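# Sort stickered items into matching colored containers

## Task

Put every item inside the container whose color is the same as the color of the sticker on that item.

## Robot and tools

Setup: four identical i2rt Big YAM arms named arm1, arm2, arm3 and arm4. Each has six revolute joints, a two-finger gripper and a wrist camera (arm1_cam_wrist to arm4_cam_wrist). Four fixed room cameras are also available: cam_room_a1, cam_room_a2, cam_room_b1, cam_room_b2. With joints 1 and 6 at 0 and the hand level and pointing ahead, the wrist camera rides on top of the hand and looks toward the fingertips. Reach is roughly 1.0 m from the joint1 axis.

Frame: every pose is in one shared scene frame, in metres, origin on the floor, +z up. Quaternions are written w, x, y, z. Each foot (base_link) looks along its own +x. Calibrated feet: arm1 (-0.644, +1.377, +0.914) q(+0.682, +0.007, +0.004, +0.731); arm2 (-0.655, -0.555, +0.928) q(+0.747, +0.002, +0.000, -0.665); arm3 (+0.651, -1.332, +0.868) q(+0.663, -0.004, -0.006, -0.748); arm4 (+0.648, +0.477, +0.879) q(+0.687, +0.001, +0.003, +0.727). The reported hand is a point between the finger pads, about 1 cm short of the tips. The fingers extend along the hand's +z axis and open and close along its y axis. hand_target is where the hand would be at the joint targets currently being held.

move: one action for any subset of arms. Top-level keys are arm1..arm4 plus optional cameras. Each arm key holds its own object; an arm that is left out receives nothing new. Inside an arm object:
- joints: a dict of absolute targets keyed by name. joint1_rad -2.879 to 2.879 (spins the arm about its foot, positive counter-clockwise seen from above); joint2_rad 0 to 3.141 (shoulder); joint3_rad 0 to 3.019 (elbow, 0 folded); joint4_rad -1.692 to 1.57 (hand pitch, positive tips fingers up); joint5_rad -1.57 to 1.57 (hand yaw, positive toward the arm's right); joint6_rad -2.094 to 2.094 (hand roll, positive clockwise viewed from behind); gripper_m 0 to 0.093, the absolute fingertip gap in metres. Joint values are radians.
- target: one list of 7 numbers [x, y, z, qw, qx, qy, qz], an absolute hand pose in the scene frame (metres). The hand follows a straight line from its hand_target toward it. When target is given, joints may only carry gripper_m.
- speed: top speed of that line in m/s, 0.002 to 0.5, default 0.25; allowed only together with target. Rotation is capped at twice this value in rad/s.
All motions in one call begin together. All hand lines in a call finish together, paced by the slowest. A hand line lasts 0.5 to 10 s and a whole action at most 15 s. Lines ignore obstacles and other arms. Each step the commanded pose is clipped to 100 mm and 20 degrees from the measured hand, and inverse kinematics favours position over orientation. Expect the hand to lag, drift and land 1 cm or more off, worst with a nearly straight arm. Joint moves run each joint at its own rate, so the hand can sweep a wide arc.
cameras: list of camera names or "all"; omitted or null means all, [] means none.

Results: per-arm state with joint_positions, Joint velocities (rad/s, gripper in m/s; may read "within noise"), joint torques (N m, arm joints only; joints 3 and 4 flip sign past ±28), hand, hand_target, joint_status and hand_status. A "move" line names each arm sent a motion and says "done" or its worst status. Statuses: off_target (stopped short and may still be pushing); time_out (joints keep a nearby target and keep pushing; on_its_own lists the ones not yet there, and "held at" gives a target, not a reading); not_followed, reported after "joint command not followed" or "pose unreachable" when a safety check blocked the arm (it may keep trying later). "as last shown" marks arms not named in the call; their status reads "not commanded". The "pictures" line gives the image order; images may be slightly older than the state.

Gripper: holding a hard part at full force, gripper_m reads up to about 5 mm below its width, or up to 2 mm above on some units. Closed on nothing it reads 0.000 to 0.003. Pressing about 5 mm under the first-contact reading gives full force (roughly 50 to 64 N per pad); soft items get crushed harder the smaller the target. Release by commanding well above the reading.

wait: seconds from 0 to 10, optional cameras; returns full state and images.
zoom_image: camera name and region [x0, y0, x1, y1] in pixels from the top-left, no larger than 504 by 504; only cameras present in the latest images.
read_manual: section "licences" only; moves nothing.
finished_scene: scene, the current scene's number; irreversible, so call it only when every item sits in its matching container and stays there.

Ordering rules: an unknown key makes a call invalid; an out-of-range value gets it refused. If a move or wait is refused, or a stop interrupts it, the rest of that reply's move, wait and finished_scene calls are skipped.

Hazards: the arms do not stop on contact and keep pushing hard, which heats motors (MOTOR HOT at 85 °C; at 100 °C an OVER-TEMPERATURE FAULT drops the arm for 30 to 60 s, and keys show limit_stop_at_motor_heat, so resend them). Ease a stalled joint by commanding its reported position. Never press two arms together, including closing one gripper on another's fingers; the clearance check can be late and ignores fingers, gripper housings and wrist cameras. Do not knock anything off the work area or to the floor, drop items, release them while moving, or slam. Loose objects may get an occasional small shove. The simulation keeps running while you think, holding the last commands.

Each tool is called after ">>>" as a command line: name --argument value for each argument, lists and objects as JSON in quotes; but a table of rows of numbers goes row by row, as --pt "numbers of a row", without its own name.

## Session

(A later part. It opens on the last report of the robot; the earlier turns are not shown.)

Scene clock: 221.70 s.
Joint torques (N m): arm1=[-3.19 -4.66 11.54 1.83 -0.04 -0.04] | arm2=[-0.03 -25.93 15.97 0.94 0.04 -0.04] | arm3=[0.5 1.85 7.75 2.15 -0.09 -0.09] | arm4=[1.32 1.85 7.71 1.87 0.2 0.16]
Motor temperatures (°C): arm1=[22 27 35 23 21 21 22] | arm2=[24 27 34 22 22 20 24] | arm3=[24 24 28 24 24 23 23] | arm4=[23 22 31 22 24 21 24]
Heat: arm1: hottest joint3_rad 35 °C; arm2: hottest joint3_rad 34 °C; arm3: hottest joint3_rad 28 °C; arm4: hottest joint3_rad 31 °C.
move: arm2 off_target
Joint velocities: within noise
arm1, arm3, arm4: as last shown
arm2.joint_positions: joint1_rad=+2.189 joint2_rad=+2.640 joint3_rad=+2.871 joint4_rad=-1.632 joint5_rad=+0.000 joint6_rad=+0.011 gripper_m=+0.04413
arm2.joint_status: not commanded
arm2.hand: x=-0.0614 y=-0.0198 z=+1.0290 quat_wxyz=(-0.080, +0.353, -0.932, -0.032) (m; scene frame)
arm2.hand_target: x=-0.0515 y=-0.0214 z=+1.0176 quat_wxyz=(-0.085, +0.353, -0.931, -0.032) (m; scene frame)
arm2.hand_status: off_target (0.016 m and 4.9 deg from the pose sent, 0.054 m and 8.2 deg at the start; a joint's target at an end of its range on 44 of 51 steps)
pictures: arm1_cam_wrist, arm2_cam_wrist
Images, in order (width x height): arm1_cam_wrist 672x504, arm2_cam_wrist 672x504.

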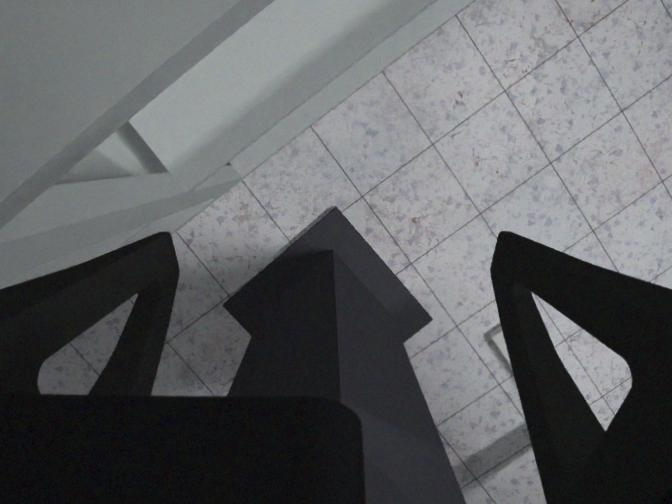

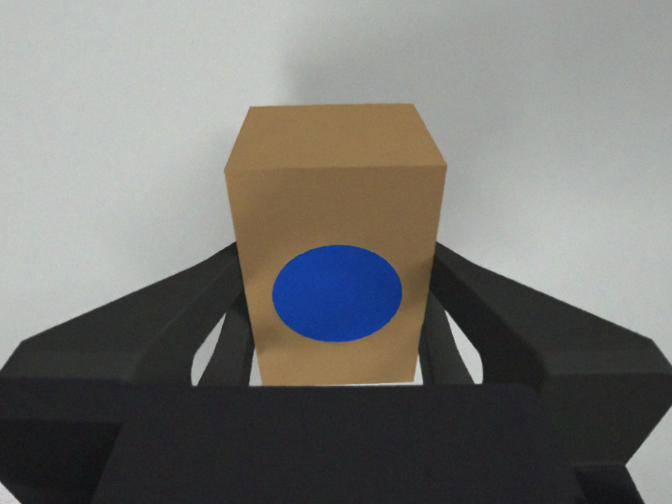

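>>> move --arm2 '{"target":[-0.05,-0.02,1.0,0.081,-0.353,0.931,0.031],"speed":0.05}' --arm4 '{"joints":{"joint1_rad":0.92,"joint2_rad":0.9,"joint3_rad":1.1,"joint4_rad":-1.3,"joint6_rad":0}}' --cameras '["arm2_cam_wrist"]'

>>> move --arm2 '{"joints":{"gripper_m":0.09}}' --arm4 '{"target":[0.268,0.718,1.11,0.042,-0.938,0.321,0.123],"speed":0.3}' --cameras '["arm2_cam_wrist","arm4_cam_wrist"]'

>>> move --arm2 '{"target":[-0.06,-0.025,1.08,0.081,-0.353,0.931,0.031],"speed":0.15}' --arm4 '{"target":[0.1,0.83,1.11,0.042,-0.938,0.321,0.123],"speed":0.3}' --cameras '["arm2_cam_wrist","arm4_cam_wrist"]'

Scene clock: 233.23 s.
Joint torques (N m): arm1=[-2.26 -4.54 11.32 1.74 -0.03 -0.06] | arm2=[-0.15 -27.46 9.91 1.74 -0.02 -0.04] | arm3=[0.5 1.73 7.8 2.18 -0.1 -0.1] | arm4=[1.08 -4.66 11.15 0.32 0.11 -0.07]
Motor temperatures (°C): arm1=[22 26 35 23 21 21 22] | arm2=[24 28 33 22 22 20 24] | arm3=[24 24 28 24 24 23 23] | arm4=[23 22 31 22 24 21 24]
Heat: arm1: hottest joint3_rad 35 °C; arm2: hottest joint3_rad 33 °C; arm3: hottest joint3_rad 28 °C; arm4: hottest joint3_rad 31 °C.
move: arm2 off_target; arm4 done
Joint velocities: within noise
arm1, arm3: as last shown
arm1.joint_positions: joint1_rad=-2.300 joint2_rad=+1.101 joint3_rad=+0.902 joint4_rad=-0.937 joint5_rad=-0.010 joint6_rad=+0.000 gripper_m=+0.08996
arm2.joint_positions: joint1_rad=+2.189 joint2_rad=+2.640 joint3_rad=+2.871 joint4_rad=-1.601 joint5_rad=+0.000 joint6_rad=+0.011 gripper_m=+0.04413
arm2.joint_status: not commanded
arm2.hand: x=-0.0559 y=-0.0148 z=+1.0304 quat_wxyz=(-0.095, +0.352, -0.930, -0.037) (m; scene frame)
arm2.hand_target: x=-0.0509 y=-0.0207 z=+1.0003 quat_wxyz=(-0.081, +0.353, -0.932, -0.031) (m; scene frame)
arm2.hand_status: off_target (0.031 m and 1.7 deg from the pose sent, 0.031 m and 0.1 deg at the start)
arm4.joint_positions: joint1_rad=+0.920 joint2_rad=+0.898 joint3_rad=+1.071 joint4_rad=-1.289 joint5_rad=-0.004 joint6_rad=+0.014 gripper_m=+0.09405
arm4.joint_status: all done
arm4.hand: x=+0.3814 y=+0.6592 z=+1.1936 quat_wxyz=(-0.060, +0.929, -0.292, -0.218) (m; scene frame)
arm4.hand_target: x=+0.3797 y=+0.6607 z=+1.2061 quat_wxyz=(-0.065, +0.929, -0.285, -0.225) (m; scene frame)
arm4.hand_status: not commanded
pictures: arm2_cam_wrist
Images, in order (width x height): arm2_cam_wrist 672x504.

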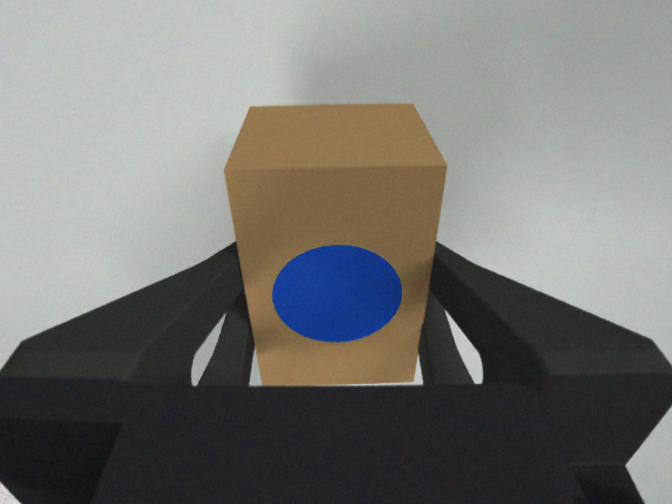

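Scene clock: 234.53 s.
Joint torques (N m): arm1=[-2.49 -4.25 11.41 1.65 -0.06 -0.02] | arm2=[-0.03 -27.4 9.89 1.76 -0.02 -0.04] | arm3=[0.56 1.67 7.75 2.18 -0.09 -0.09] | arm4=[1.44 -12.34 12.23 0.54 0.21 0.19]
Motor temperatures (°C): arm1=[22 26 35 23 21 21 22] | arm2=[24 28 33 22 22 20 24] | arm3=[24 24 28 24 24 23 23] | arm4=[23 22 31 22 24 21 24]
Heat: arm1: hottest joint3_rad 35 °C; arm2: hottest joint3_rad 33 °C; arm3: hottest joint3_rad 28 °C; arm4: hottest joint3_rad 31 °C.
move: arm2 done; arm4 off_target
Joint velocities: within noise
arm1, arm3: as last shown
arm2.joint_positions: joint1_rad=+2.189 joint2_rad=+2.640 joint3_rad=+2.871 joint4_rad=-1.600 joint5_rad=+0.000 joint6_rad=+0.011 gripper_m=+0.08992
arm2.joint_status: all done
arm2.hand: x=-0.0558 y=-0.0147 z=+1.0304 quat_wxyz=(-0.095, +0.352, -0.930, -0.037) (m; scene frame)
arm2.hand_target: x=-0.0509 y=-0.0207 z=+1.0003 quat_wxyz=(-0.081, +0.353, -0.932, -0.031) (m; scene frame)
arm2.hand_status: not commanded
arm4.joint_positions: joint1_rad=+0.958 joint2_rad=+1.360 joint3_rad=+1.180 joint4_rad=-1.197 joint5_rad=+0.030 joint6_rad=+0.092 gripper_m=+0.09405
arm4.joint_status: not commanded
arm4.hand: x=+0.2848 y=+0.7111 z=+1.0857 quat_wxyz=(-0.034, +0.943, -0.319, -0.093) (m; scene frame)
arm4.hand_target: x=+0.2691 y=+0.7173 z=+1.1102 quat_wxyz=(-0.042, +0.938, -0.321, -0.123) (m; scene frame)
arm4.hand_status: off_target (0.030 m and 3.6 deg from the pose sent, 0.153 m and 11.7 deg at the start)
pictures: arm2_cam_wrist, arm4_cam_wrist
Images, in order (width x height): arm2_cam_wrist 672x504, arm4_cam_wrist 672x504.

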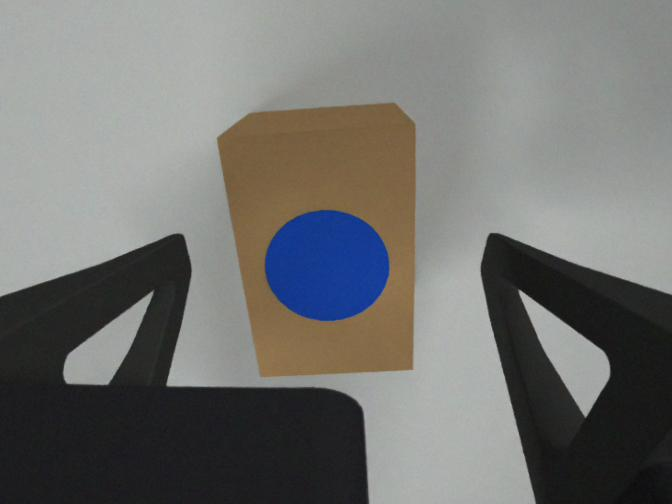

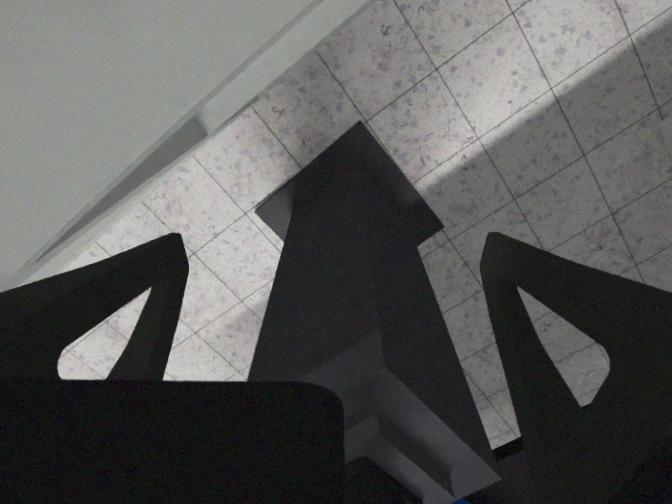

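Scene clock: 236.00 s.
Joint torques (N m): arm1=[-2.96 -3.55 11.51 1.8 -0.01 -0.02] | arm2=[0.21 -30.1 15.64 0.55 0.03 0.01] | arm3=[0.56 1.67 7.79 2.15 -0.1 -0.09] | arm4=[0.5 -20.07 12.74 -0.06 0.12 0.04]
Motor temperatures (°C): arm1=[22 26 35 23 21 21 22] | arm2=[24 28 34 22 22 20 24] | arm3=[24 24 28 24 24 23 23] | arm4=[23 22 32 22 24 21 24]
Heat: arm1: hottest joint3_rad 35 °C; arm2: hottest joint3_rad 34 °C; arm3: hottest joint3_rad 28 °C; arm4: hottest joint3_rad 32 °C.
move: arm2 off_target; arm4 off_target
Joint velocities: within noise
arm1, arm3: as last shown
arm2.joint_positions: joint1_rad=+2.189 joint2_rad=+2.607 joint3_rad=+2.872 joint4_rad=-1.670 joint5_rad=+0.000 joint6_rad=+0.011 gripper_m=+0.08992
arm2.joint_status: not commanded
arm2.hand: x=-0.0677 y=-0.0255 z=+1.0538 quat_wxyz=(-0.079, +0.353, -0.932, -0.031) (m; scene frame)
arm2.hand_target: x=-0.0614 y=-0.0263 z=+1.0796 quat_wxyz=(-0.101, +0.352, -0.930, -0.039) (m; scene frame)
arm2.hand_status: off_target (0.027 m and 0.3 deg from the pose sent, 0.051 m and 1.8 deg at the start; a joint's target at an end of its range on 34 of 44 steps)
arm4.joint_positions: joint1_rad=+0.958 joint2_rad=+1.876 joint3_rad=+1.838 joint4_rad=-1.299 joint5_rad=+0.030 joint6_rad=+0.092 gripper_m=+0.09405
arm4.joint_status: not commanded
arm4.hand: x=+0.1093 y=+0.8203 z=+1.0981 quat_wxyz=(-0.039, +0.941, -0.318, -0.112) (m; scene frame)
arm4.hand_target: x=+0.1007 y=+0.8296 z=+1.1100 quat_wxyz=(-0.042, +0.938, -0.321, -0.124) (m; scene frame)
arm4.hand_status: off_target (0.018 m and 1.4 deg from the pose sent, 0.221 m and 3.6 deg at the start)
pictures: arm2_cam_wrist, arm4_cam_wrist
Images, in order (width x height): arm2_cam_wrist 672x504, arm4_cam_wrist 672x504.

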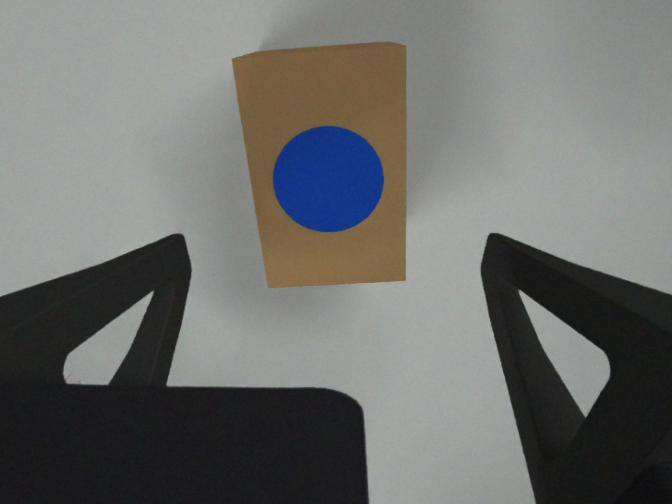

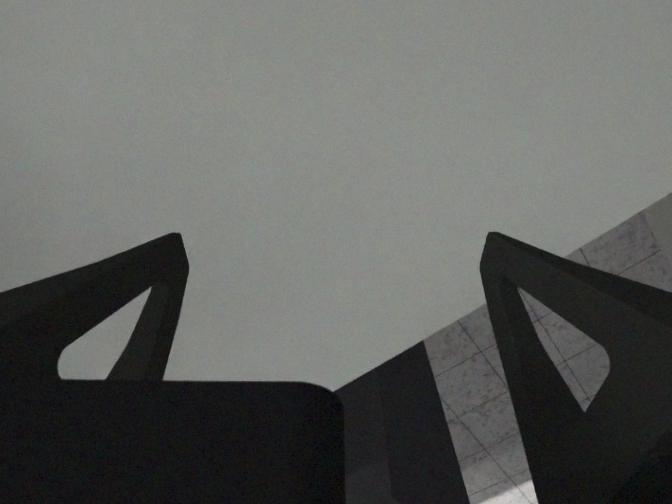

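>>> move --arm2 '{"target":[-0.36,-0.29,1.1,0.202,-0.346,0.913,0.076],"speed":0.3}' --arm4 '{"target":[-0.03,0.92,1.115,0.042,-0.938,0.321,0.123],"speed":0.25}' --cameras '["arm4_cam_wrist"]'

Scene clock: 241.30 s.
Joint torques (N m): arm1=[-1.9 -3.84 11.32 1.68 -0.05 0] | arm2=[0.91 -8.06 10.56 2.11 0.14 0.07] | arm3=[0.38 1.9 7.76 2.15 -0.1 -0.1] | arm4=[0.73 -25.99 12.05 1.11 0.02 -0.06]
Motor temperatures (°C): arm1=[22 26 36 23 21 21 22] | arm2=[24 29 34 22 22 20 24] | arm3=[24 24 28 24 24 23 23] | arm4=[23 22 32 22 24 21 24]
Heat: arm1: hottest joint3_rad 36 °C; arm2: hottest joint3_rad 34 °C; arm3: hottest joint3_rad 28 °C; arm4: hottest joint3_rad 32 °C.
move: arm2 done; arm4 off_target
Joint velocities: within noise
arm1, arm3: as last shown
arm2.joint_positions: joint1_rad=+2.189 joint2_rad=+1.136 joint3_rad=+0.868 joint4_rad=-0.859 joint5_rad=+0.004 joint6_rad=+0.011 gripper_m=+0.08992
arm2.joint_status: not commanded
arm2.hand: x=-0.3594 y=-0.2900 z=+1.1090 quat_wxyz=(-0.207, +0.345, -0.912, -0.080) (m; scene frame)
arm2.hand_target: x=-0.3602 y=-0.2901 z=+1.1001 quat_wxyz=(-0.202, +0.346, -0.913, -0.076) (m; scene frame)
arm2.hand_status: done (0.009 m and 0.7 deg from the pose sent, 0.397 m and 15.2 deg at the start)
arm4.joint_positions: joint1_rad=+0.953 joint2_rad=+2.469 joint3_rad=+2.878 joint4_rad=-1.619 joint5_rad=+0.030 joint6_rad=+0.092 gripper_m=+0.09405
arm4.joint_status: not commanded
arm4.hand: x=-0.0232 y=+0.9075 z=+1.1158 quat_wxyz=(-0.054, +0.931, -0.319, -0.173) (m; scene frame)
arm4.hand_target: x=-0.0282 y=+0.9191 z=+1.1144 quat_wxyz=(-0.058, +0.928, -0.317, -0.188) (m; scene frame)
arm4.hand_status: off_target (0.014 m and 5.9 deg from the pose sent, 0.172 m and 1.4 deg at the start; a joint's target at an end of its range on 22 of 61 steps)
pictures: arm4_cam_wrist
Images, in order (width x height): arm4_cam_wrist 672x504.

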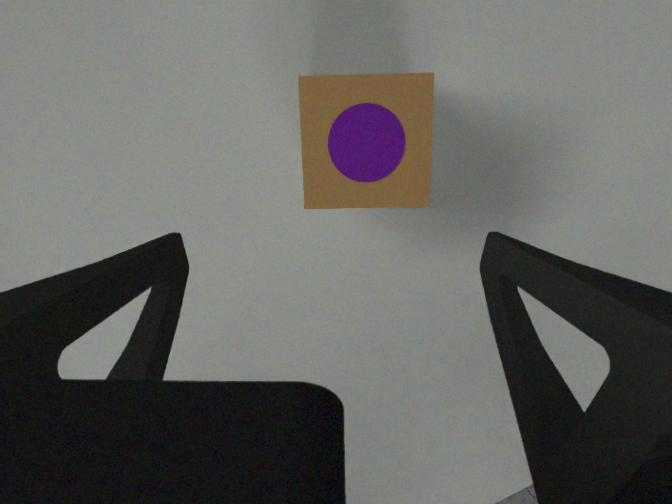

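>>> move --arm4 '{"target":[-0.05,0.935,1.035,0.06,-0.93,0.316,0.18],"speed":0.15}' --cameras '["arm4_cam_wrist"]'

Scene clock: 245.00 s.
Joint torques (N m): arm1=[-2.78 -3.9 11.54 1.91 0.02 -0.06] | arm2=[0.85 -7.88 10.55 2.11 0.13 0.07] | arm3=[0.5 1.73 7.76 2.15 -0.1 -0.09] | arm4=[0.21 -26.17 10.02 0.96 0.26 -0.1]
Motor temperatures (°C): arm1=[22 26 36 23 21 21 22] | arm2=[24 29 34 22 22 20 24] | arm3=[24 24 28 24 24 23 23] | arm4=[23 22 32 22 24 21 24]
Heat: arm1: hottest joint3_rad 36 °C; arm2: hottest joint3_rad 34 °C; arm3: hottest joint3_rad 28 °C; arm4: hottest joint3_rad 32 °C.
move: arm4 off_target
Joint velocities: within noise
arm1, arm2, arm3: as last shown
arm4.joint_positions: joint1_rad=+0.952 joint2_rad=+2.494 joint3_rad=+2.760 joint4_rad=-1.443 joint5_rad=+0.030 joint6_rad=+0.089 gripper_m=+0.09405
arm4.joint_status: not commanded
arm4.hand: x=-0.0483 y=+0.9242 z=+1.0588 quat_wxyz=(-0.058, +0.928, -0.317, -0.188) (m; scene frame)
arm4.hand_target: x=-0.0488 y=+0.9344 z=+1.0351 quat_wxyz=(-0.060, +0.929, -0.316, -0.181) (m; scene frame)
arm4.hand_status: off_target (0.026 m and 1.0 deg from the pose sent, 0.089 m and 1.2 deg at the start)
pictures: arm4_cam_wrist
Images, in order (width x height): arm4_cam_wrist 672x504.

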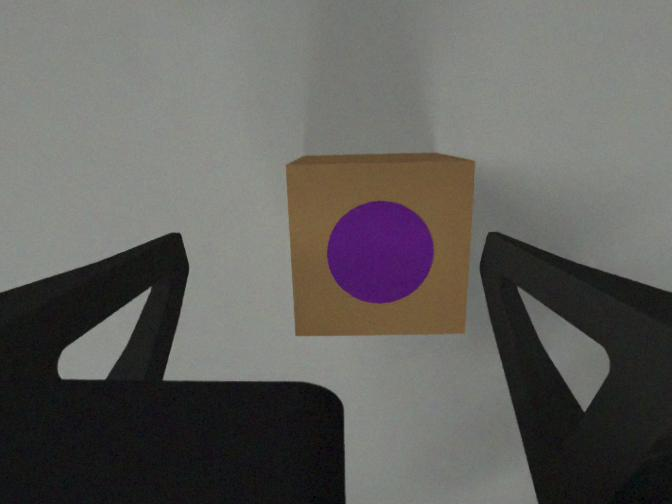

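>>> move --arm4 '{"target":[-0.046,0.947,1.008,0.06,-0.93,0.316,0.18],"speed":0.12}' --cameras '["arm4_cam_wrist"]'

>>> move --arm4 '{"joints":{"gripper_m":0.04}}' --cameras '["arm4_cam_wrist"]'

>>> move --arm4 '{"target":[-0.03,0.92,1.1,0.06,-0.93,0.316,0.18],"speed":0.15}' --cameras '["arm4_cam_wrist"]'

>>> move --arm4 '{"target":[0.268,0.718,1.13,0.042,-0.938,0.321,0.123],"speed":0.3}' --cameras '["arm4_cam_wrist"]'

Scene clock: 250.27 s.
Joint torques (N m): arm1=[-2.43 -4.19 11.55 1.83 -0.02 -0.07] | arm2=[0.91 -7.94 10.59 2.1 0.13 0.07] | arm3=[0.56 1.73 7.79 2.13 -0.1 -0.09] | arm4=[0.67 -27.75 8.98 1.24 0.02 -0.08]
Motor temperatures (°C): arm1=[22 26 36 23 21 21 22] | arm2=[24 28 33 22 22 20 23] | arm3=[24 24 28 24 24 23 23] | arm4=[23 23 32 22 24 21 24]
Heat: arm1: hottest joint3_rad 36 °C; arm2: hottest joint3_rad 33 °C; arm3: hottest joint3_rad 28 °C; arm4: hottest joint3_rad 32 °C.
move: arm4 off_target
Joint velocities: within noise
arm1, arm2, arm3: as last shown
arm4.joint_positions: joint1_rad=+0.931 joint2_rad=+2.494 joint3_rad=+2.678 joint4_rad=-1.364 joint5_rad=+0.030 joint6_rad=+0.075 gripper_m=+0.09405
arm4.joint_status: not commanded
arm4.hand: x=-0.0444 y=+0.9419 z=+1.0283 quat_wxyz=(-0.061, +0.927, -0.320, -0.186) (m; scene frame)
arm4.hand_target: x=-0.0453 y=+0.9466 z=+1.0080 quat_wxyz=(-0.060, +0.930, -0.316, -0.180) (m; scene frame)
arm4.hand_status: off_target (0.021 m and 0.9 deg from the pose sent, 0.056 m and 1.0 deg at the start)
pictures: arm4_cam_wrist
Images, in order (width x height): arm4_cam_wrist 672x504.

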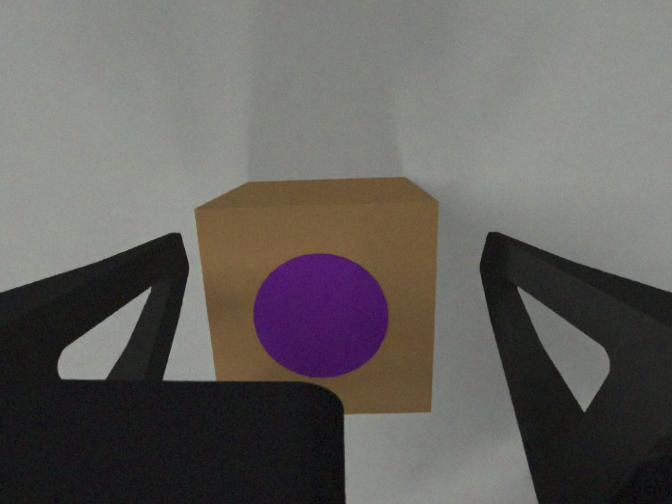

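Scene clock: 250.87 s.
Joint torques (N m): arm1=[-2.84 -4.01 11.58 1.78 -0.04 -0.07] | arm2=[0.91 -8 10.55 2.09 0.13 0.07] | arm3=[0.5 1.73 7.76 2.19 -0.1 -0.09] | arm4=[0.79 -27.69 8.84 1.18 0 -0.08]
Motor temperatures (°C): arm1=[22 26 36 23 21 21 22] | arm2=[24 28 33 22 22 20 23] | arm3=[24 24 28 24 24 23 23] | arm4=[23 23 32 22 24 21 24]
Heat: arm1: hottest joint3_rad 36 °C; arm2: hottest joint3_rad 33 °C; arm3: hottest joint3_rad 28 °C; arm4: hottest joint3_rad 32 °C.
move: arm4 off_target
Joint velocities: within noise
arm1.joint_positions: joint1_rad=-2.300 joint2_rad=+1.101 joint3_rad=+0.902 joint4_rad=-0.937 joint5_rad=-0.010 joint6_rad=+0.000 gripper_m=+0.08996
arm1.joint_status: not commanded
arm1.hand: x=-0.3327 y=+1.1393 z=+1.1089 quat_wxyz=(-0.198, -0.315, -0.926, +0.067) (m; scene frame)
arm1.hand_target: x=-0.3301 y=+1.1321 z=+1.1100 quat_wxyz=(-0.204, -0.316, -0.924, +0.070) (m; scene frame)
arm1.hand_status: not commanded
arm2: as last shown
arm3.joint_positions: joint1_rad=+0.011 joint2_rad=+0.598 joint3_rad=+1.303 joint4_rad=-0.711 joint5_rad=-0.011 joint6_rad=-0.188 gripper_m=+0.09399
arm3.joint_status: not commanded
arm3.hand: x=+0.6203 y=-1.6050 z=+1.5172 quat_wxyz=(-0.426, -0.476, -0.519, +0.568) (m; scene frame)
arm3.hand_target: x=+0.6176 y=-1.6066 z=+1.5178 quat_wxyz=(-0.423, -0.475, -0.517, +0.573) (m; scene frame)
arm3.hand_status: not commanded
arm4.joint_positions: joint1_rad=+0.931 joint2_rad=+2.494 joint3_rad=+2.678 joint4_rad=-1.363 joint5_rad=+0.030 joint6_rad=+0.072 gripper_m=+0.05356
arm4.joint_status: gripper_m off_target (ended at +0.05359, target +0.04000)
arm4.hand: x=-0.0446 y=+0.9419 z=+1.0283 quat_wxyz=(-0.061, +0.927, -0.319, -0.186) (m; scene frame)
arm4.hand_target: x=-0.0453 y=+0.9466 z=+1.0080 quat_wxyz=(-0.060, +0.930, -0.316, -0.180) (m; scene frame)
arm4.hand_status: not commanded
pictures: arm4_cam_wrist
Images, in order (width x height): arm4_cam_wrist 672x504.

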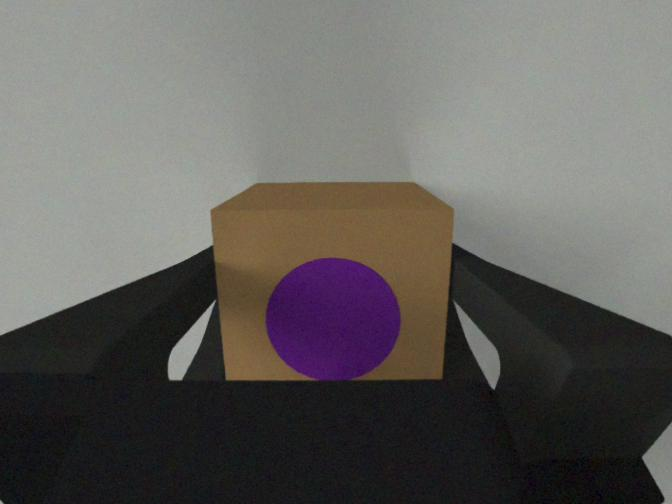

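Scene clock: 252.50 s.
Joint torques (N m): arm1=[-2.96 -4.48 11.49 1.66 -0.04 -0.02] | arm2=[0.97 -8 10.56 2.14 0.14 0.07] | arm3=[0.67 1.73 7.77 2.17 -0.1 -0.09] | arm4=[1.67 -29.98 12.79 0.21 0.18 0.12]
Motor temperatures (°C): arm1=[22 26 36 23 21 21 22] | arm2=[24 28 33 22 22 20 23] | arm3=[24 24 28 24 24 23 23] | arm4=[23 23 32 22 24 21 25]
Heat: arm1: hottest joint3_rad 36 °C; arm2: hottest joint3_rad 33 °C; arm3: hottest joint3_rad 28 °C; arm4: hottest joint3_rad 32 °C.
move: arm4 off_target
Joint velocities: within noise
arm1, arm2, arm3: as last shown
arm4.joint_positions: joint1_rad=+0.937 joint2_rad=+2.460 joint3_rad=+2.742 joint4_rad=-1.524 joint5_rad=+0.031 joint6_rad=+0.072 gripper_m=+0.05356
arm4.joint_status: not commanded
arm4.hand: x=-0.0226 y=+0.9221 z=+1.0707 quat_wxyz=(-0.054, +0.934, -0.318, -0.156) (m; scene frame)
arm4.hand_target: x=-0.0288 y=+0.9194 z=+1.0996 quat_wxyz=(-0.060, +0.929, -0.316, -0.181) (m; scene frame)
arm4.hand_status: off_target (0.030 m and 2.9 deg from the pose sent, 0.076 m and 0.9 deg at the start)
pictures: arm4_cam_wrist
Images, in order (width x height): arm4_cam_wrist 672x504.

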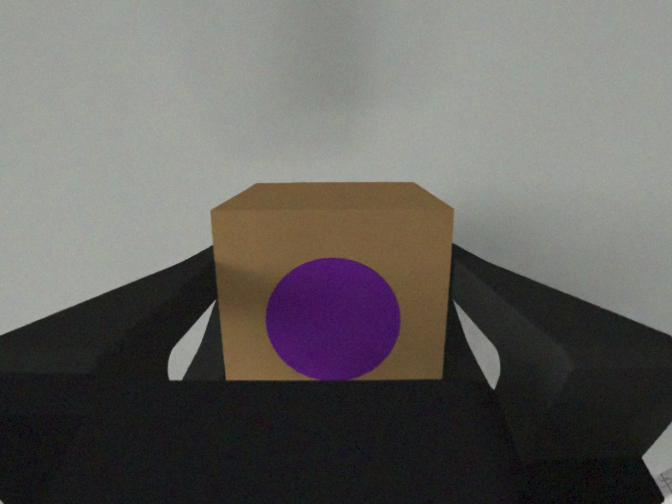

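Scene clock: 254.30 s.
Joint torques (N m): arm1=[-2.67 -4.25 11.52 2.03 -0.06 -0.03] | arm2=[0.79 -8.06 10.55 2.1 0.14 0.07] | arm3=[0.56 1.79 7.76 2.18 -0.1 -0.09] | arm4=[1.85 -11.52 8.91 0.21 0.18 0.17]
Motor temperatures (°C): arm1=[22 26 36 23 21 21 22] | arm2=[24 28 33 22 22 20 23] | arm3=[24 24 28 24 24 23 23] | arm4=[23 23 32 22 24 21 25]
Heat: arm1: hottest joint3_rad 36 °C; arm2: hottest joint3_rad 33 °C; arm3: hottest joint3_rad 28 °C; arm4: hottest joint3_rad 32 °C.
move: arm4 done
Joint velocities: within noise
arm1, arm2, arm3: as last shown
arm4.joint_positions: joint1_rad=+0.957 joint2_rad=+1.346 joint3_rad=+1.282 joint4_rad=-1.235 joint5_rad=+0.031 joint6_rad=+0.092 gripper_m=+0.05356
arm4.joint_status: not commanded
arm4.hand: x=+0.2695 y=+0.7214 z=+1.1335 quat_wxyz=(-0.044, +0.938, -0.318, -0.130) (m; scene frame)
arm4.hand_target: x=+0.2681 y=+0.7180 z=+1.1300 quat_wxyz=(-0.042, +0.938, -0.321, -0.123) (m; scene frame)
arm4.hand_status: done (0.005 m and 0.9 deg from the pose sent, 0.360 m and 4.1 deg at the start)
pictures: arm4_cam_wrist
Images, in order (width x height): arm4_cam_wrist 672x504.

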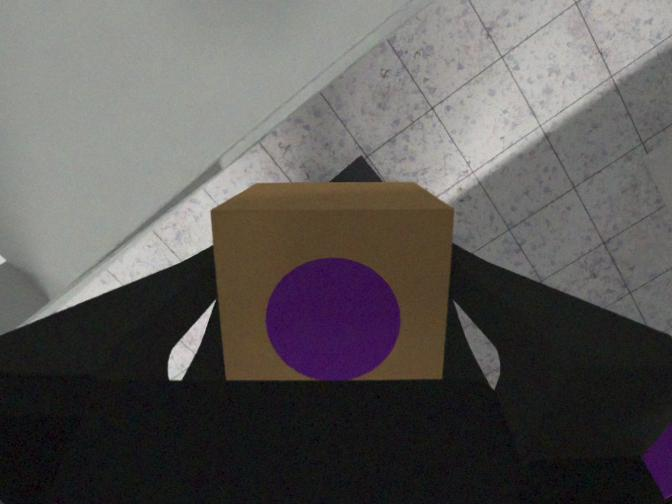

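>>> move --arm4 '{"joints":{"joint2_rad":0.9,"joint3_rad":1.3,"joint4_rad":-1.5}}' --arm1 '{"joints":{"joint2_rad":0.55,"joint3_rad":1.2,"joint4_rad":-1.4}}' --arm2 '{"joints":{"joint2_rad":0.55,"joint3_rad":1.2,"joint4_rad":-1.4}}' --cameras '[]'

>>> move --arm4 '{"joints":{"joint1_rad":-1.16}}' --cameras '[]'

>>> move --arm4 '{"target":[1.11,0.71,0.9,0.017,-0.232,0.973,0.004],"speed":0.3}' --cameras '["arm4_cam_wrist","cam_room_a2"]'

Scene clock: 265.77 s.
Joint torques (N m): arm1=[-2.9 3.9 10.36 1.01 -0.05 -0.02] | arm2=[0.91 1.44 10.17 1.73 0.13 0.07] | arm3=[0.5 1.67 7.76 2.14 -0.1 -0.09] | arm4=[1.49 -3.66 9.95 0.55 0.22 0.18]
Motor temperatures (°C): arm1=[22 26 36 23 21 21 22] | arm2=[24 27 32 22 22 20 23] | arm3=[24 24 28 24 24 23 23] | arm4=[23 24 32 22 24 21 25]
Heat: arm1: hottest joint3_rad 36 °C; arm2: hottest joint3_rad 32 °C; arm3: hottest joint3_rad 28 °C; arm4: hottest joint3_rad 32 °C.
move: arm1 done; arm2 done; arm4 done
Joint velocities: within noise
arm1.joint_positions: joint1_rad=-2.300 joint2_rad=+0.547 joint3_rad=+1.192 joint4_rad=-1.390 joint5_rad=-0.010 joint6_rad=+0.000 gripper_m=+0.08996
arm1.joint_status: all done
arm1.hand: x=-0.4626 y=+1.2424 z=+1.3592 quat_wxyz=(-0.374, -0.295, -0.870, +0.127) (m; scene frame)
arm1.hand_target: x=-0.4647 y=+1.2414 z=+1.3608 quat_wxyz=(-0.371, -0.296, -0.871, +0.129) (m; scene frame)
arm1.hand_status: not commanded
arm2.joint_positions: joint1_rad=+2.189 joint2_rad=+0.545 joint3_rad=+1.202 joint4_rad=-1.387 joint5_rad=+0.004 joint6_rad=+0.011 gripper_m=+0.08992
arm2.joint_status: all done
arm2.hand: x=-0.4926 y=-0.4108 z=+1.3829 quat_wxyz=(-0.382, +0.322, -0.854, -0.148) (m; scene frame)
arm2.hand_target: x=-0.4930 y=-0.4112 z=+1.3788 quat_wxyz=(-0.374, +0.324, -0.857, -0.144) (m; scene frame)
arm2.hand_status: not commanded
arm3: as last shown
arm4.joint_positions: joint1_rad=+0.957 joint2_rad=+0.898 joint3_rad=+1.282 joint4_rad=-1.493 joint5_rad=+0.031 joint6_rad=+0.093 gripper_m=+0.05356
arm4.joint_status: all done
arm4.hand: x=+0.3960 y=+0.6436 z=+1.2719 quat_wxyz=(-0.065, +0.921, -0.315, -0.221) (m; scene frame)
arm4.hand_target: x=+0.3944 y=+0.6419 z=+1.2790 quat_wxyz=(-0.065, +0.919, -0.317, -0.226) (m; scene frame)
arm4.hand_status: not commanded
pictures: none
No camera images: "cameras" was empty.

Scene clock: 267.80 s.
Joint torques (N m): arm1=[-2.2 3.9 10.44 1.14 -0.05 -0.05] | arm2=[0.97 1.26 10.17 1.72 0.13 0.07] | arm3=[0.44 1.67 7.76 2.19 -0.1 -0.08] | arm4=[0.85 -4.01 9.94 0.49 0.05 0.15]
Motor temperatures (°C): arm1=[22 26 35 23 21 21 22] | arm2=[24 27 33 22 22 20 23] | arm3=[24 24 28 24 24 23 23] | arm4=[23 24 32 22 24 21 25]
Heat: arm1: hottest joint3_rad 35 °C; arm2: hottest joint3_rad 33 °C; arm3: hottest joint3_rad 28 °C; arm4: hottest joint3_rad 32 °C.
move: arm4 done
Joint velocities: within noise
arm1, arm2, arm3: as last shown
arm4.joint_positions: joint1_rad=-1.157 joint2_rad=+0.898 joint3_rad=+1.282 joint4_rad=-1.493 joint5_rad=+0.036 joint6_rad=+0.095 gripper_m=+0.05361
arm4.joint_status: all done
arm4.hand: x=+0.9225 y=+0.6098 z=+1.2694 quat_wxyz=(-0.222, +0.178, -0.958, -0.046) (m; scene frame)
arm4.hand_target: x=+0.9230 y=+0.6096 z=+1.2766 quat_wxyz=(-0.226, +0.171, -0.958, -0.049) (m; scene frame)
arm4.hand_status: not commanded
pictures: none
No camera images: "cameras" was empty.

Scene clock: 269.97 s.
Joint torques (N m): arm1=[-2.02 4.07 10.43 1.11 -0.01 -0.02] | arm2=[0.91 1.2 10.13 1.72 0.13 0.07] | arm3=[0.5 1.55 7.75 2.19 -0.09 -0.1] | arm4=[0.91 -18.08 9.68 0.27 -0.02 -0.1]
Motor temperatures (°C): arm1=[22 26 35 23 21 21 22] | arm2=[24 27 33 22 22 20 23] | arm3=[24 24 28 24 24 23 23] | arm4=[23 24 32 22 24 21 25]
Heat: arm1: hottest joint3_rad 35 °C; arm2: hottest joint3_rad 33 °C; arm3: hottest joint3_rad 28 °C; arm4: hottest joint3_rad 32 °C.
move: arm4 off_target
Joint velocities: within noise
arm1, arm2, arm3: as last shown
arm4.joint_positions: joint1_rad=-1.157 joint2_rad=+1.834 joint3_rad=+1.213 joint4_rad=-0.959 joint5_rad=+0.003 joint6_rad=+0.013 gripper_m=+0.05361
arm4.joint_status: not commanded
arm4.hand: x=+1.0893 y=+0.7006 z=+0.8869 quat_wxyz=(+0.006, +0.227, -0.974, +0.004) (m; scene frame)
arm4.hand_target: x=+1.1091 y=+0.7096 z=+0.9005 quat_wxyz=(-0.017, +0.232, -0.973, -0.004) (m; scene frame)
arm4.hand_status: off_target (0.026 m and 2.9 deg from the pose sent, 0.426 m and 24.8 deg at the start)
pictures: arm4_cam_wrist, cam_room_a2
Images, in order (width x height): arm4_cam_wrist 672x504, cam_room_a2 672x504.

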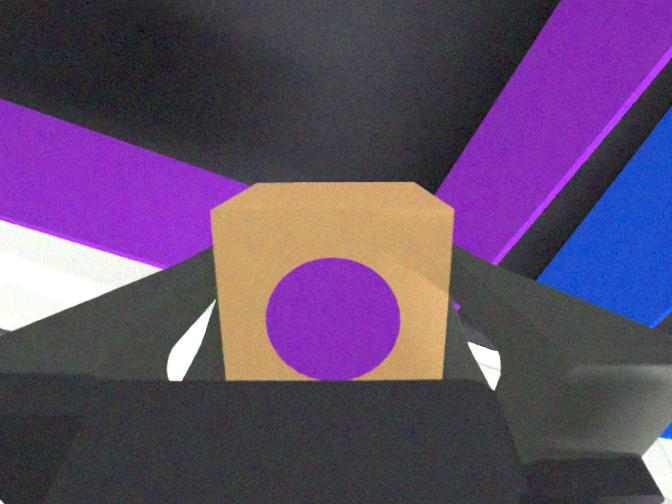

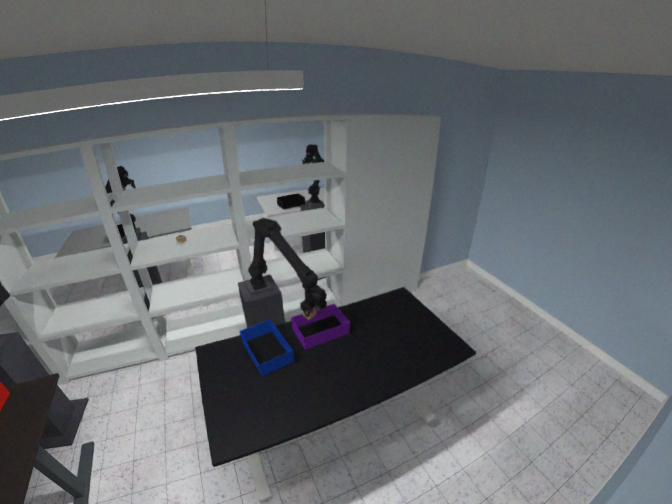

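>>> move --arm4 '{"target":[1.18,0.75,0.9,0.017,-0.232,0.973,0.004],"speed":0.3}' --cameras '["arm4_cam_wrist"]'

>>> move --arm4 '{"target":[1.18,0.75,0.79,0.017,-0.232,0.973,0.004],"speed":0.2}' --cameras '["arm4_cam_wrist","cam_room_a2"]'

Scene clock: 275.67 s.
Joint torques (N m): arm1=[-3.02 4.13 10.47 1.14 -0.03 0.01] | arm2=[0.85 1.38 10.15 1.7 0.14 0.07] | arm3=[0.5 1.73 7.73 2.17 -0.1 -0.09] | arm4=[0.73 -19.66 10.18 -0.34 -0.02 0]
Motor temperatures (°C): arm1=[22 25 35 23 21 21 22] | arm2=[24 27 33 22 22 20 23] | arm3=[24 24 28 24 24 23 23] | arm4=[23 24 33 22 24 21 26]
Heat: arm1: hottest joint3_rad 35 °C; arm2: hottest joint3_rad 33 °C; arm3: hottest joint3_rad 28 °C; arm4: hottest joint3_rad 33 °C.
move: arm4 off_target
Joint velocities: within noise
arm1, arm2, arm3: as last shown
arm4.joint_positions: joint1_rad=-1.157 joint2_rad=+1.994 joint3_rad=+1.509 joint4_rad=-1.049 joint5_rad=+0.003 joint6_rad=+0.013 gripper_m=+0.05361
arm4.joint_status: not commanded
arm4.hand: x=+1.1711 y=+0.7422 z=+0.9000 quat_wxyz=(-0.016, +0.227, -0.974, -0.002) (m; scene frame)
arm4.hand_target: x=+1.1796 y=+0.7499 z=+0.9000 quat_wxyz=(-0.017, +0.232, -0.973, -0.004) (m; scene frame)
arm4.hand_status: off_target (0.012 m and 0.7 deg from the pose sent, 0.104 m and 2.9 deg at the start)
pictures: arm4_cam_wrist
Images, in order (width x height): arm4_cam_wrist 672x504.

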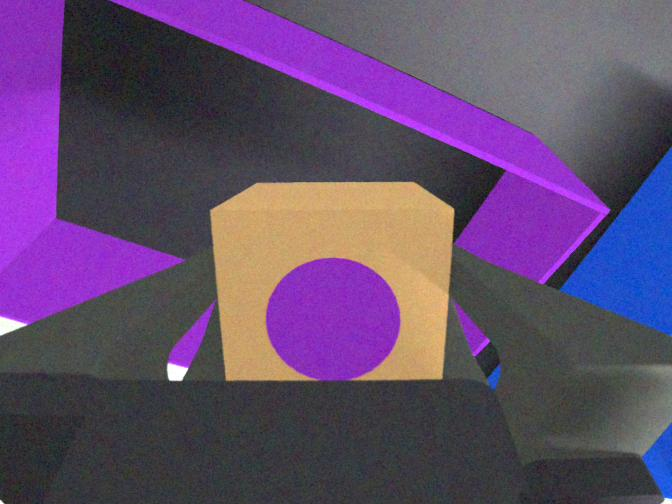

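Scene clock: 276.77 s.
Joint torques (N m): arm1=[-2.67 4.6 10.25 1.24 -0.03 -0.06] | arm2=[0.97 1.44 10.15 1.7 0.13 0.07] | arm3=[0.5 1.67 7.77 2.19 -0.09 -0.09] | arm4=[1.08 -15.03 5.7 0.36 0.13 0]
Motor temperatures (°C): arm1=[22 25 35 23 21 21 22] | arm2=[24 27 33 22 22 20 23] | arm3=[24 24 28 24 24 23 23] | arm4=[23 24 33 22 24 21 26]
Heat: arm1: hottest joint3_rad 35 °C; arm2: hottest joint3_rad 33 °C; arm3: hottest joint3_rad 28 °C; arm4: hottest joint3_rad 33 °C.
move: arm4 off_target
Joint velocities: within noise
arm1, arm2, arm3: as last shown
arm4.joint_positions: joint1_rad=-1.157 joint2_rad=+2.077 joint3_rad=+1.497 joint4_rad=-0.845 joint5_rad=-0.002 joint6_rad=+0.013 gripper_m=+0.05361
arm4.joint_status: not commanded
arm4.hand: x=+1.2007 y=+0.7580 z=+0.8520 quat_wxyz=(-0.068, +0.226, -0.972, -0.017) (m; scene frame)
arm4.hand_target: x=+1.1765 y=+0.7481 z=+0.7943 quat_wxyz=(-0.017, +0.232, -0.973, -0.004) (m; scene frame)
arm4.hand_status: off_target (0.066 m and 6.1 deg from the pose sent, 0.111 m and 0.7 deg at the start)
pictures: arm4_cam_wrist, cam_room_a2
Images, in order (width x height): arm4_cam_wrist 672x504, cam_room_a2 672x504.

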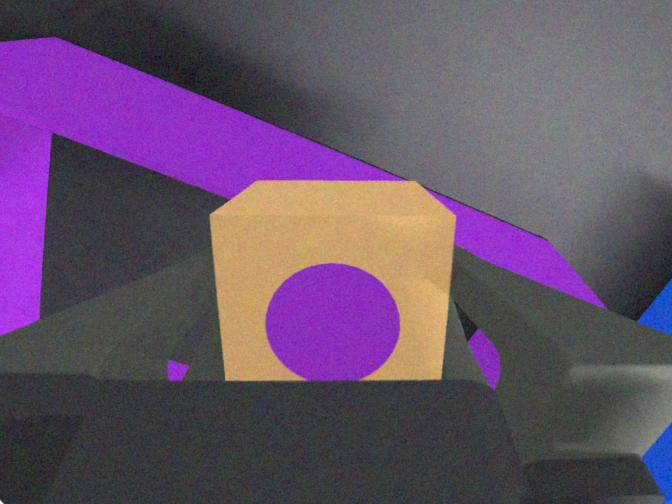

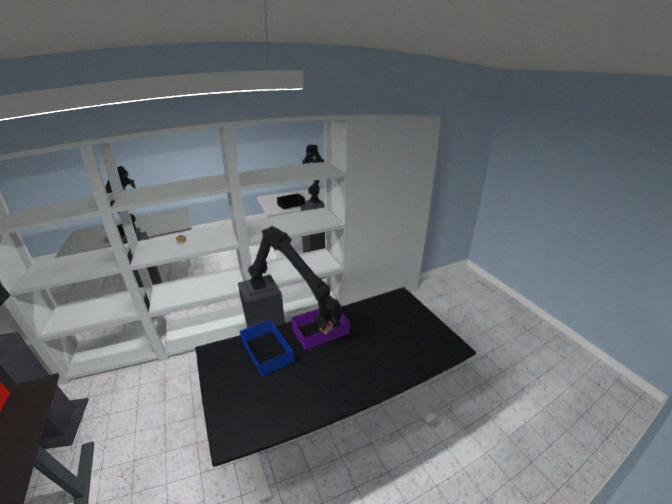

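>>> move --arm4 '{"target":[1.13,0.76,0.91,0.017,-0.232,0.973,0.004],"speed":0.15}' --cameras '["arm4_cam_wrist"]'

>>> zoom_image --camera "arm4_cam_wrist" --region '[100, 0, 600, 400]'

>>> move --arm4 '{"target":[1.13,0.76,0.8,0.017,-0.232,0.973,0.004],"speed":0.12}' --cameras '["arm4_cam_wrist","cam_room_a2"]'

Scene clock: 283.47 s.
Joint torques (N m): arm1=[-3.08 3.84 10.48 1.13 -0.08 -0.06] | arm2=[0.97 1.32 10.14 1.73 0.14 0.07] | arm3=[0.5 1.55 7.75 2.19 -0.09 -0.1] | arm4=[0.91 -20.37 7.46 -0.25 0.16 0.2]
Motor temperatures (°C): arm1=[22 25 34 23 21 21 22] | arm2=[24 26 33 22 22 20 23] | arm3=[24 24 28 24 24 23 23] | arm4=[23 24 32 22 24 21 26]
Heat: arm1: hottest joint3_rad 34 °C; arm2: hottest joint3_rad 33 °C; arm3: hottest joint3_rad 28 °C; arm4: hottest joint3_rad 32 °C.
move: arm4 done
Joint velocities: within noise
arm1, arm2: as last shown
arm3.joint_positions: joint1_rad=+0.011 joint2_rad=+0.598 joint3_rad=+1.303 joint4_rad=-0.711 joint5_rad=-0.011 joint6_rad=-0.188 gripper_m=+0.09399
arm3.joint_status: not commanded
arm3.hand: x=+0.6203 y=-1.6050 z=+1.5172 quat_wxyz=(-0.426, -0.476, -0.519, +0.568) (m; scene frame)
arm3.hand_target: x=+0.6176 y=-1.6066 z=+1.5178 quat_wxyz=(-0.423, -0.475, -0.517, +0.573) (m; scene frame)
arm3.hand_status: not commanded
arm4.joint_positions: joint1_rad=-1.101 joint2_rad=+1.915 joint3_rad=+1.410 joint4_rad=-1.017 joint5_rad=-0.001 joint6_rad=+0.049 gripper_m=+0.05361
arm4.joint_status: not commanded
arm4.hand: x=+1.1323 y=+0.7583 z=+0.9097 quat_wxyz=(-0.021, +0.236, -0.971, -0.006) (m; scene frame)
arm4.hand_target: x=+1.1299 y=+0.7600 z=+0.9100 quat_wxyz=(-0.017, +0.232, -0.973, -0.004) (m; scene frame)
arm4.hand_status: done (0.003 m and 0.7 deg from the pose sent, 0.091 m and 6.1 deg at the start)
pictures: arm4_cam_wrist
Images, in order (width x height): arm4_cam_wrist 672x504.

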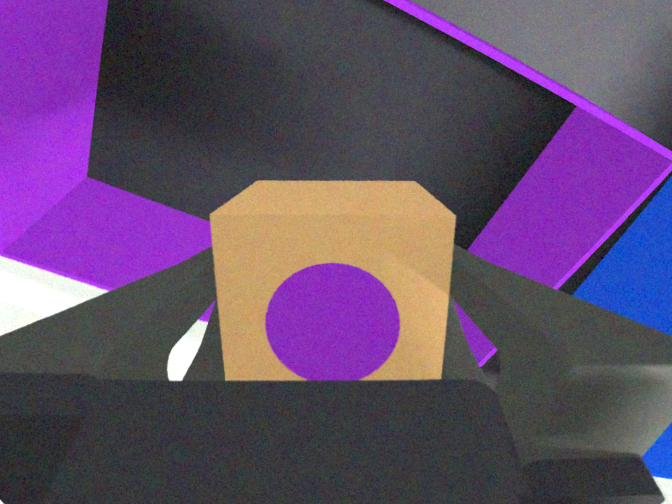

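Scaled by 1.008.

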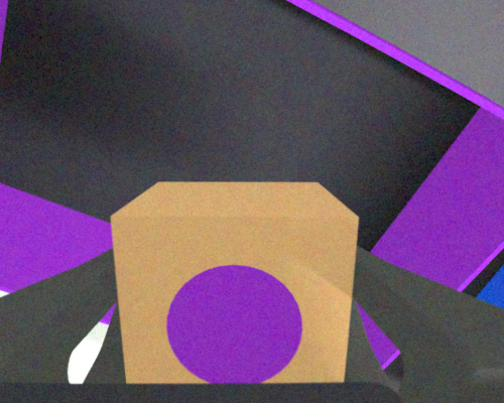

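Scene clock: 284.90 s.
Joint torques (N m): arm1=[-1.85 4.6 10.41 1.36 -0.02 -0.07] | arm2=[0.97 1.38 10.17 1.7 0.14 0.07] | arm3=[0.62 1.73 7.77 2.17 -0.09 -0.1] | arm4=[0.97 -19.14 6.28 0.47 0.14 0.19]
Motor temperatures (°C): arm1=[22 25 34 23 21 21 22] | arm2=[24 26 33 22 22 20 23] | arm3=[24 24 28 24 24 23 23] | arm4=[23 24 32 22 24 21 26]
Heat: arm1: hottest joint3_rad 34 °C; arm2: hottest joint3_rad 33 °C; arm3: hottest joint3_rad 28 °C; arm4: hottest joint3_rad 32 °C.
move: arm4 off_target
Joint velocities: within noise
arm1, arm2, arm3: as last shown
arm4.joint_positions: joint1_rad=-1.101 joint2_rad=+2.063 joint3_rad=+1.345 joint4_rad=-0.803 joint5_rad=-0.001 joint6_rad=+0.050 gripper_m=+0.05361
arm4.joint_status: not commanded
arm4.hand: x=+1.1322 y=+0.7582 z=+0.8111 quat_wxyz=(-0.021, +0.236, -0.972, -0.006) (m; scene frame)
arm4.hand_target: x=+1.1298 y=+0.7599 z=+0.8002 quat_wxyz=(-0.017, +0.232, -0.973, -0.004) (m; scene frame)
arm4.hand_status: off_target (0.011 m and 0.7 deg from the pose sent, 0.110 m and 0.7 deg at the start)
pictures: arm4_cam_wrist, cam_room_a2
Images, in order (width x height): arm4_cam_wrist 672x504, cam_room_a2 672x504.

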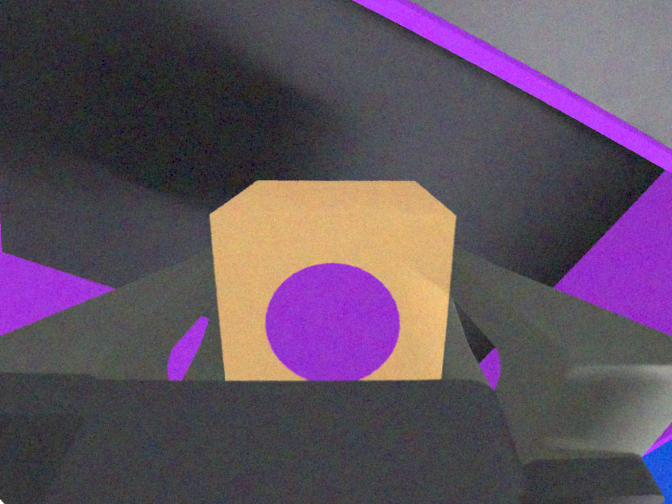

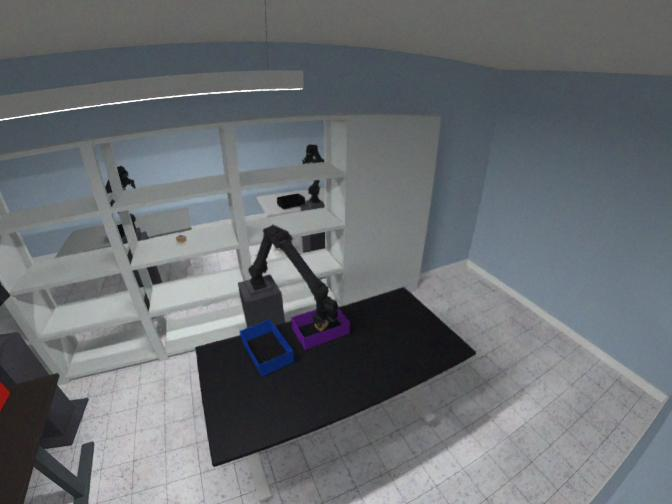

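>>> move --arm4 '{"target":[1.13,0.76,0.735,0.017,-0.232,0.973,0.004],"speed":0.06}' --cameras '["arm4_cam_wrist"]'

Scene clock: 288.33 s.
Joint torques (N m): arm1=[-1.96 4.6 10.3 1.21 -0.07 -0.02] | arm2=[0.85 1.32 10.15 1.74 0.13 0.08] | arm3=[0.56 1.67 7.75 2.17 -0.09 -0.08] | arm4=[1.55 -17.96 5.82 0.58 0.19 0.19]
Motor temperatures (°C): arm1=[22 25 34 23 21 21 22] | arm2=[24 26 33 22 22 20 23] | arm3=[24 24 28 24 24 23 23] | arm4=[23 24 32 22 24 21 26]
Heat: arm1: hottest joint3_rad 34 °C; arm2: hottest joint3_rad 33 °C; arm3: hottest joint3_rad 28 °C; arm4: hottest joint3_rad 32 °C.
move: arm4 off_target
Joint velocities: within noise
arm1, arm2, arm3: as last shown
arm4.joint_positions: joint1_rad=-1.101 joint2_rad=+2.163 joint3_rad=+1.341 joint4_rad=-0.682 joint5_rad=-0.001 joint6_rad=+0.050 gripper_m=+0.05361
arm4.joint_status: not commanded
arm4.hand: x=+1.1367 y=+0.7608 z=+0.7573 quat_wxyz=(-0.029, +0.236, -0.971, -0.009) (m; scene frame)
arm4.hand_target: x=+1.1293 y=+0.7596 z=+0.7358 quat_wxyz=(-0.017, +0.232, -0.973, -0.004) (m; scene frame)
arm4.hand_status: off_target (0.023 m and 1.5 deg from the pose sent, 0.076 m and 0.7 deg at the start)
pictures: arm4_cam_wrist
Images, in order (width x height): arm4_cam_wrist 672x504.

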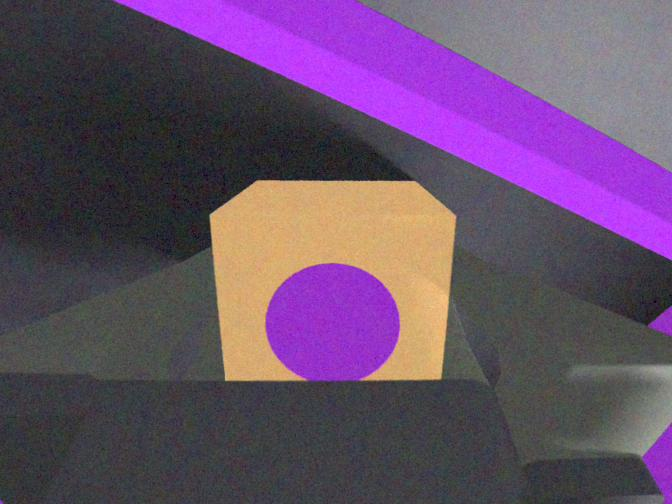

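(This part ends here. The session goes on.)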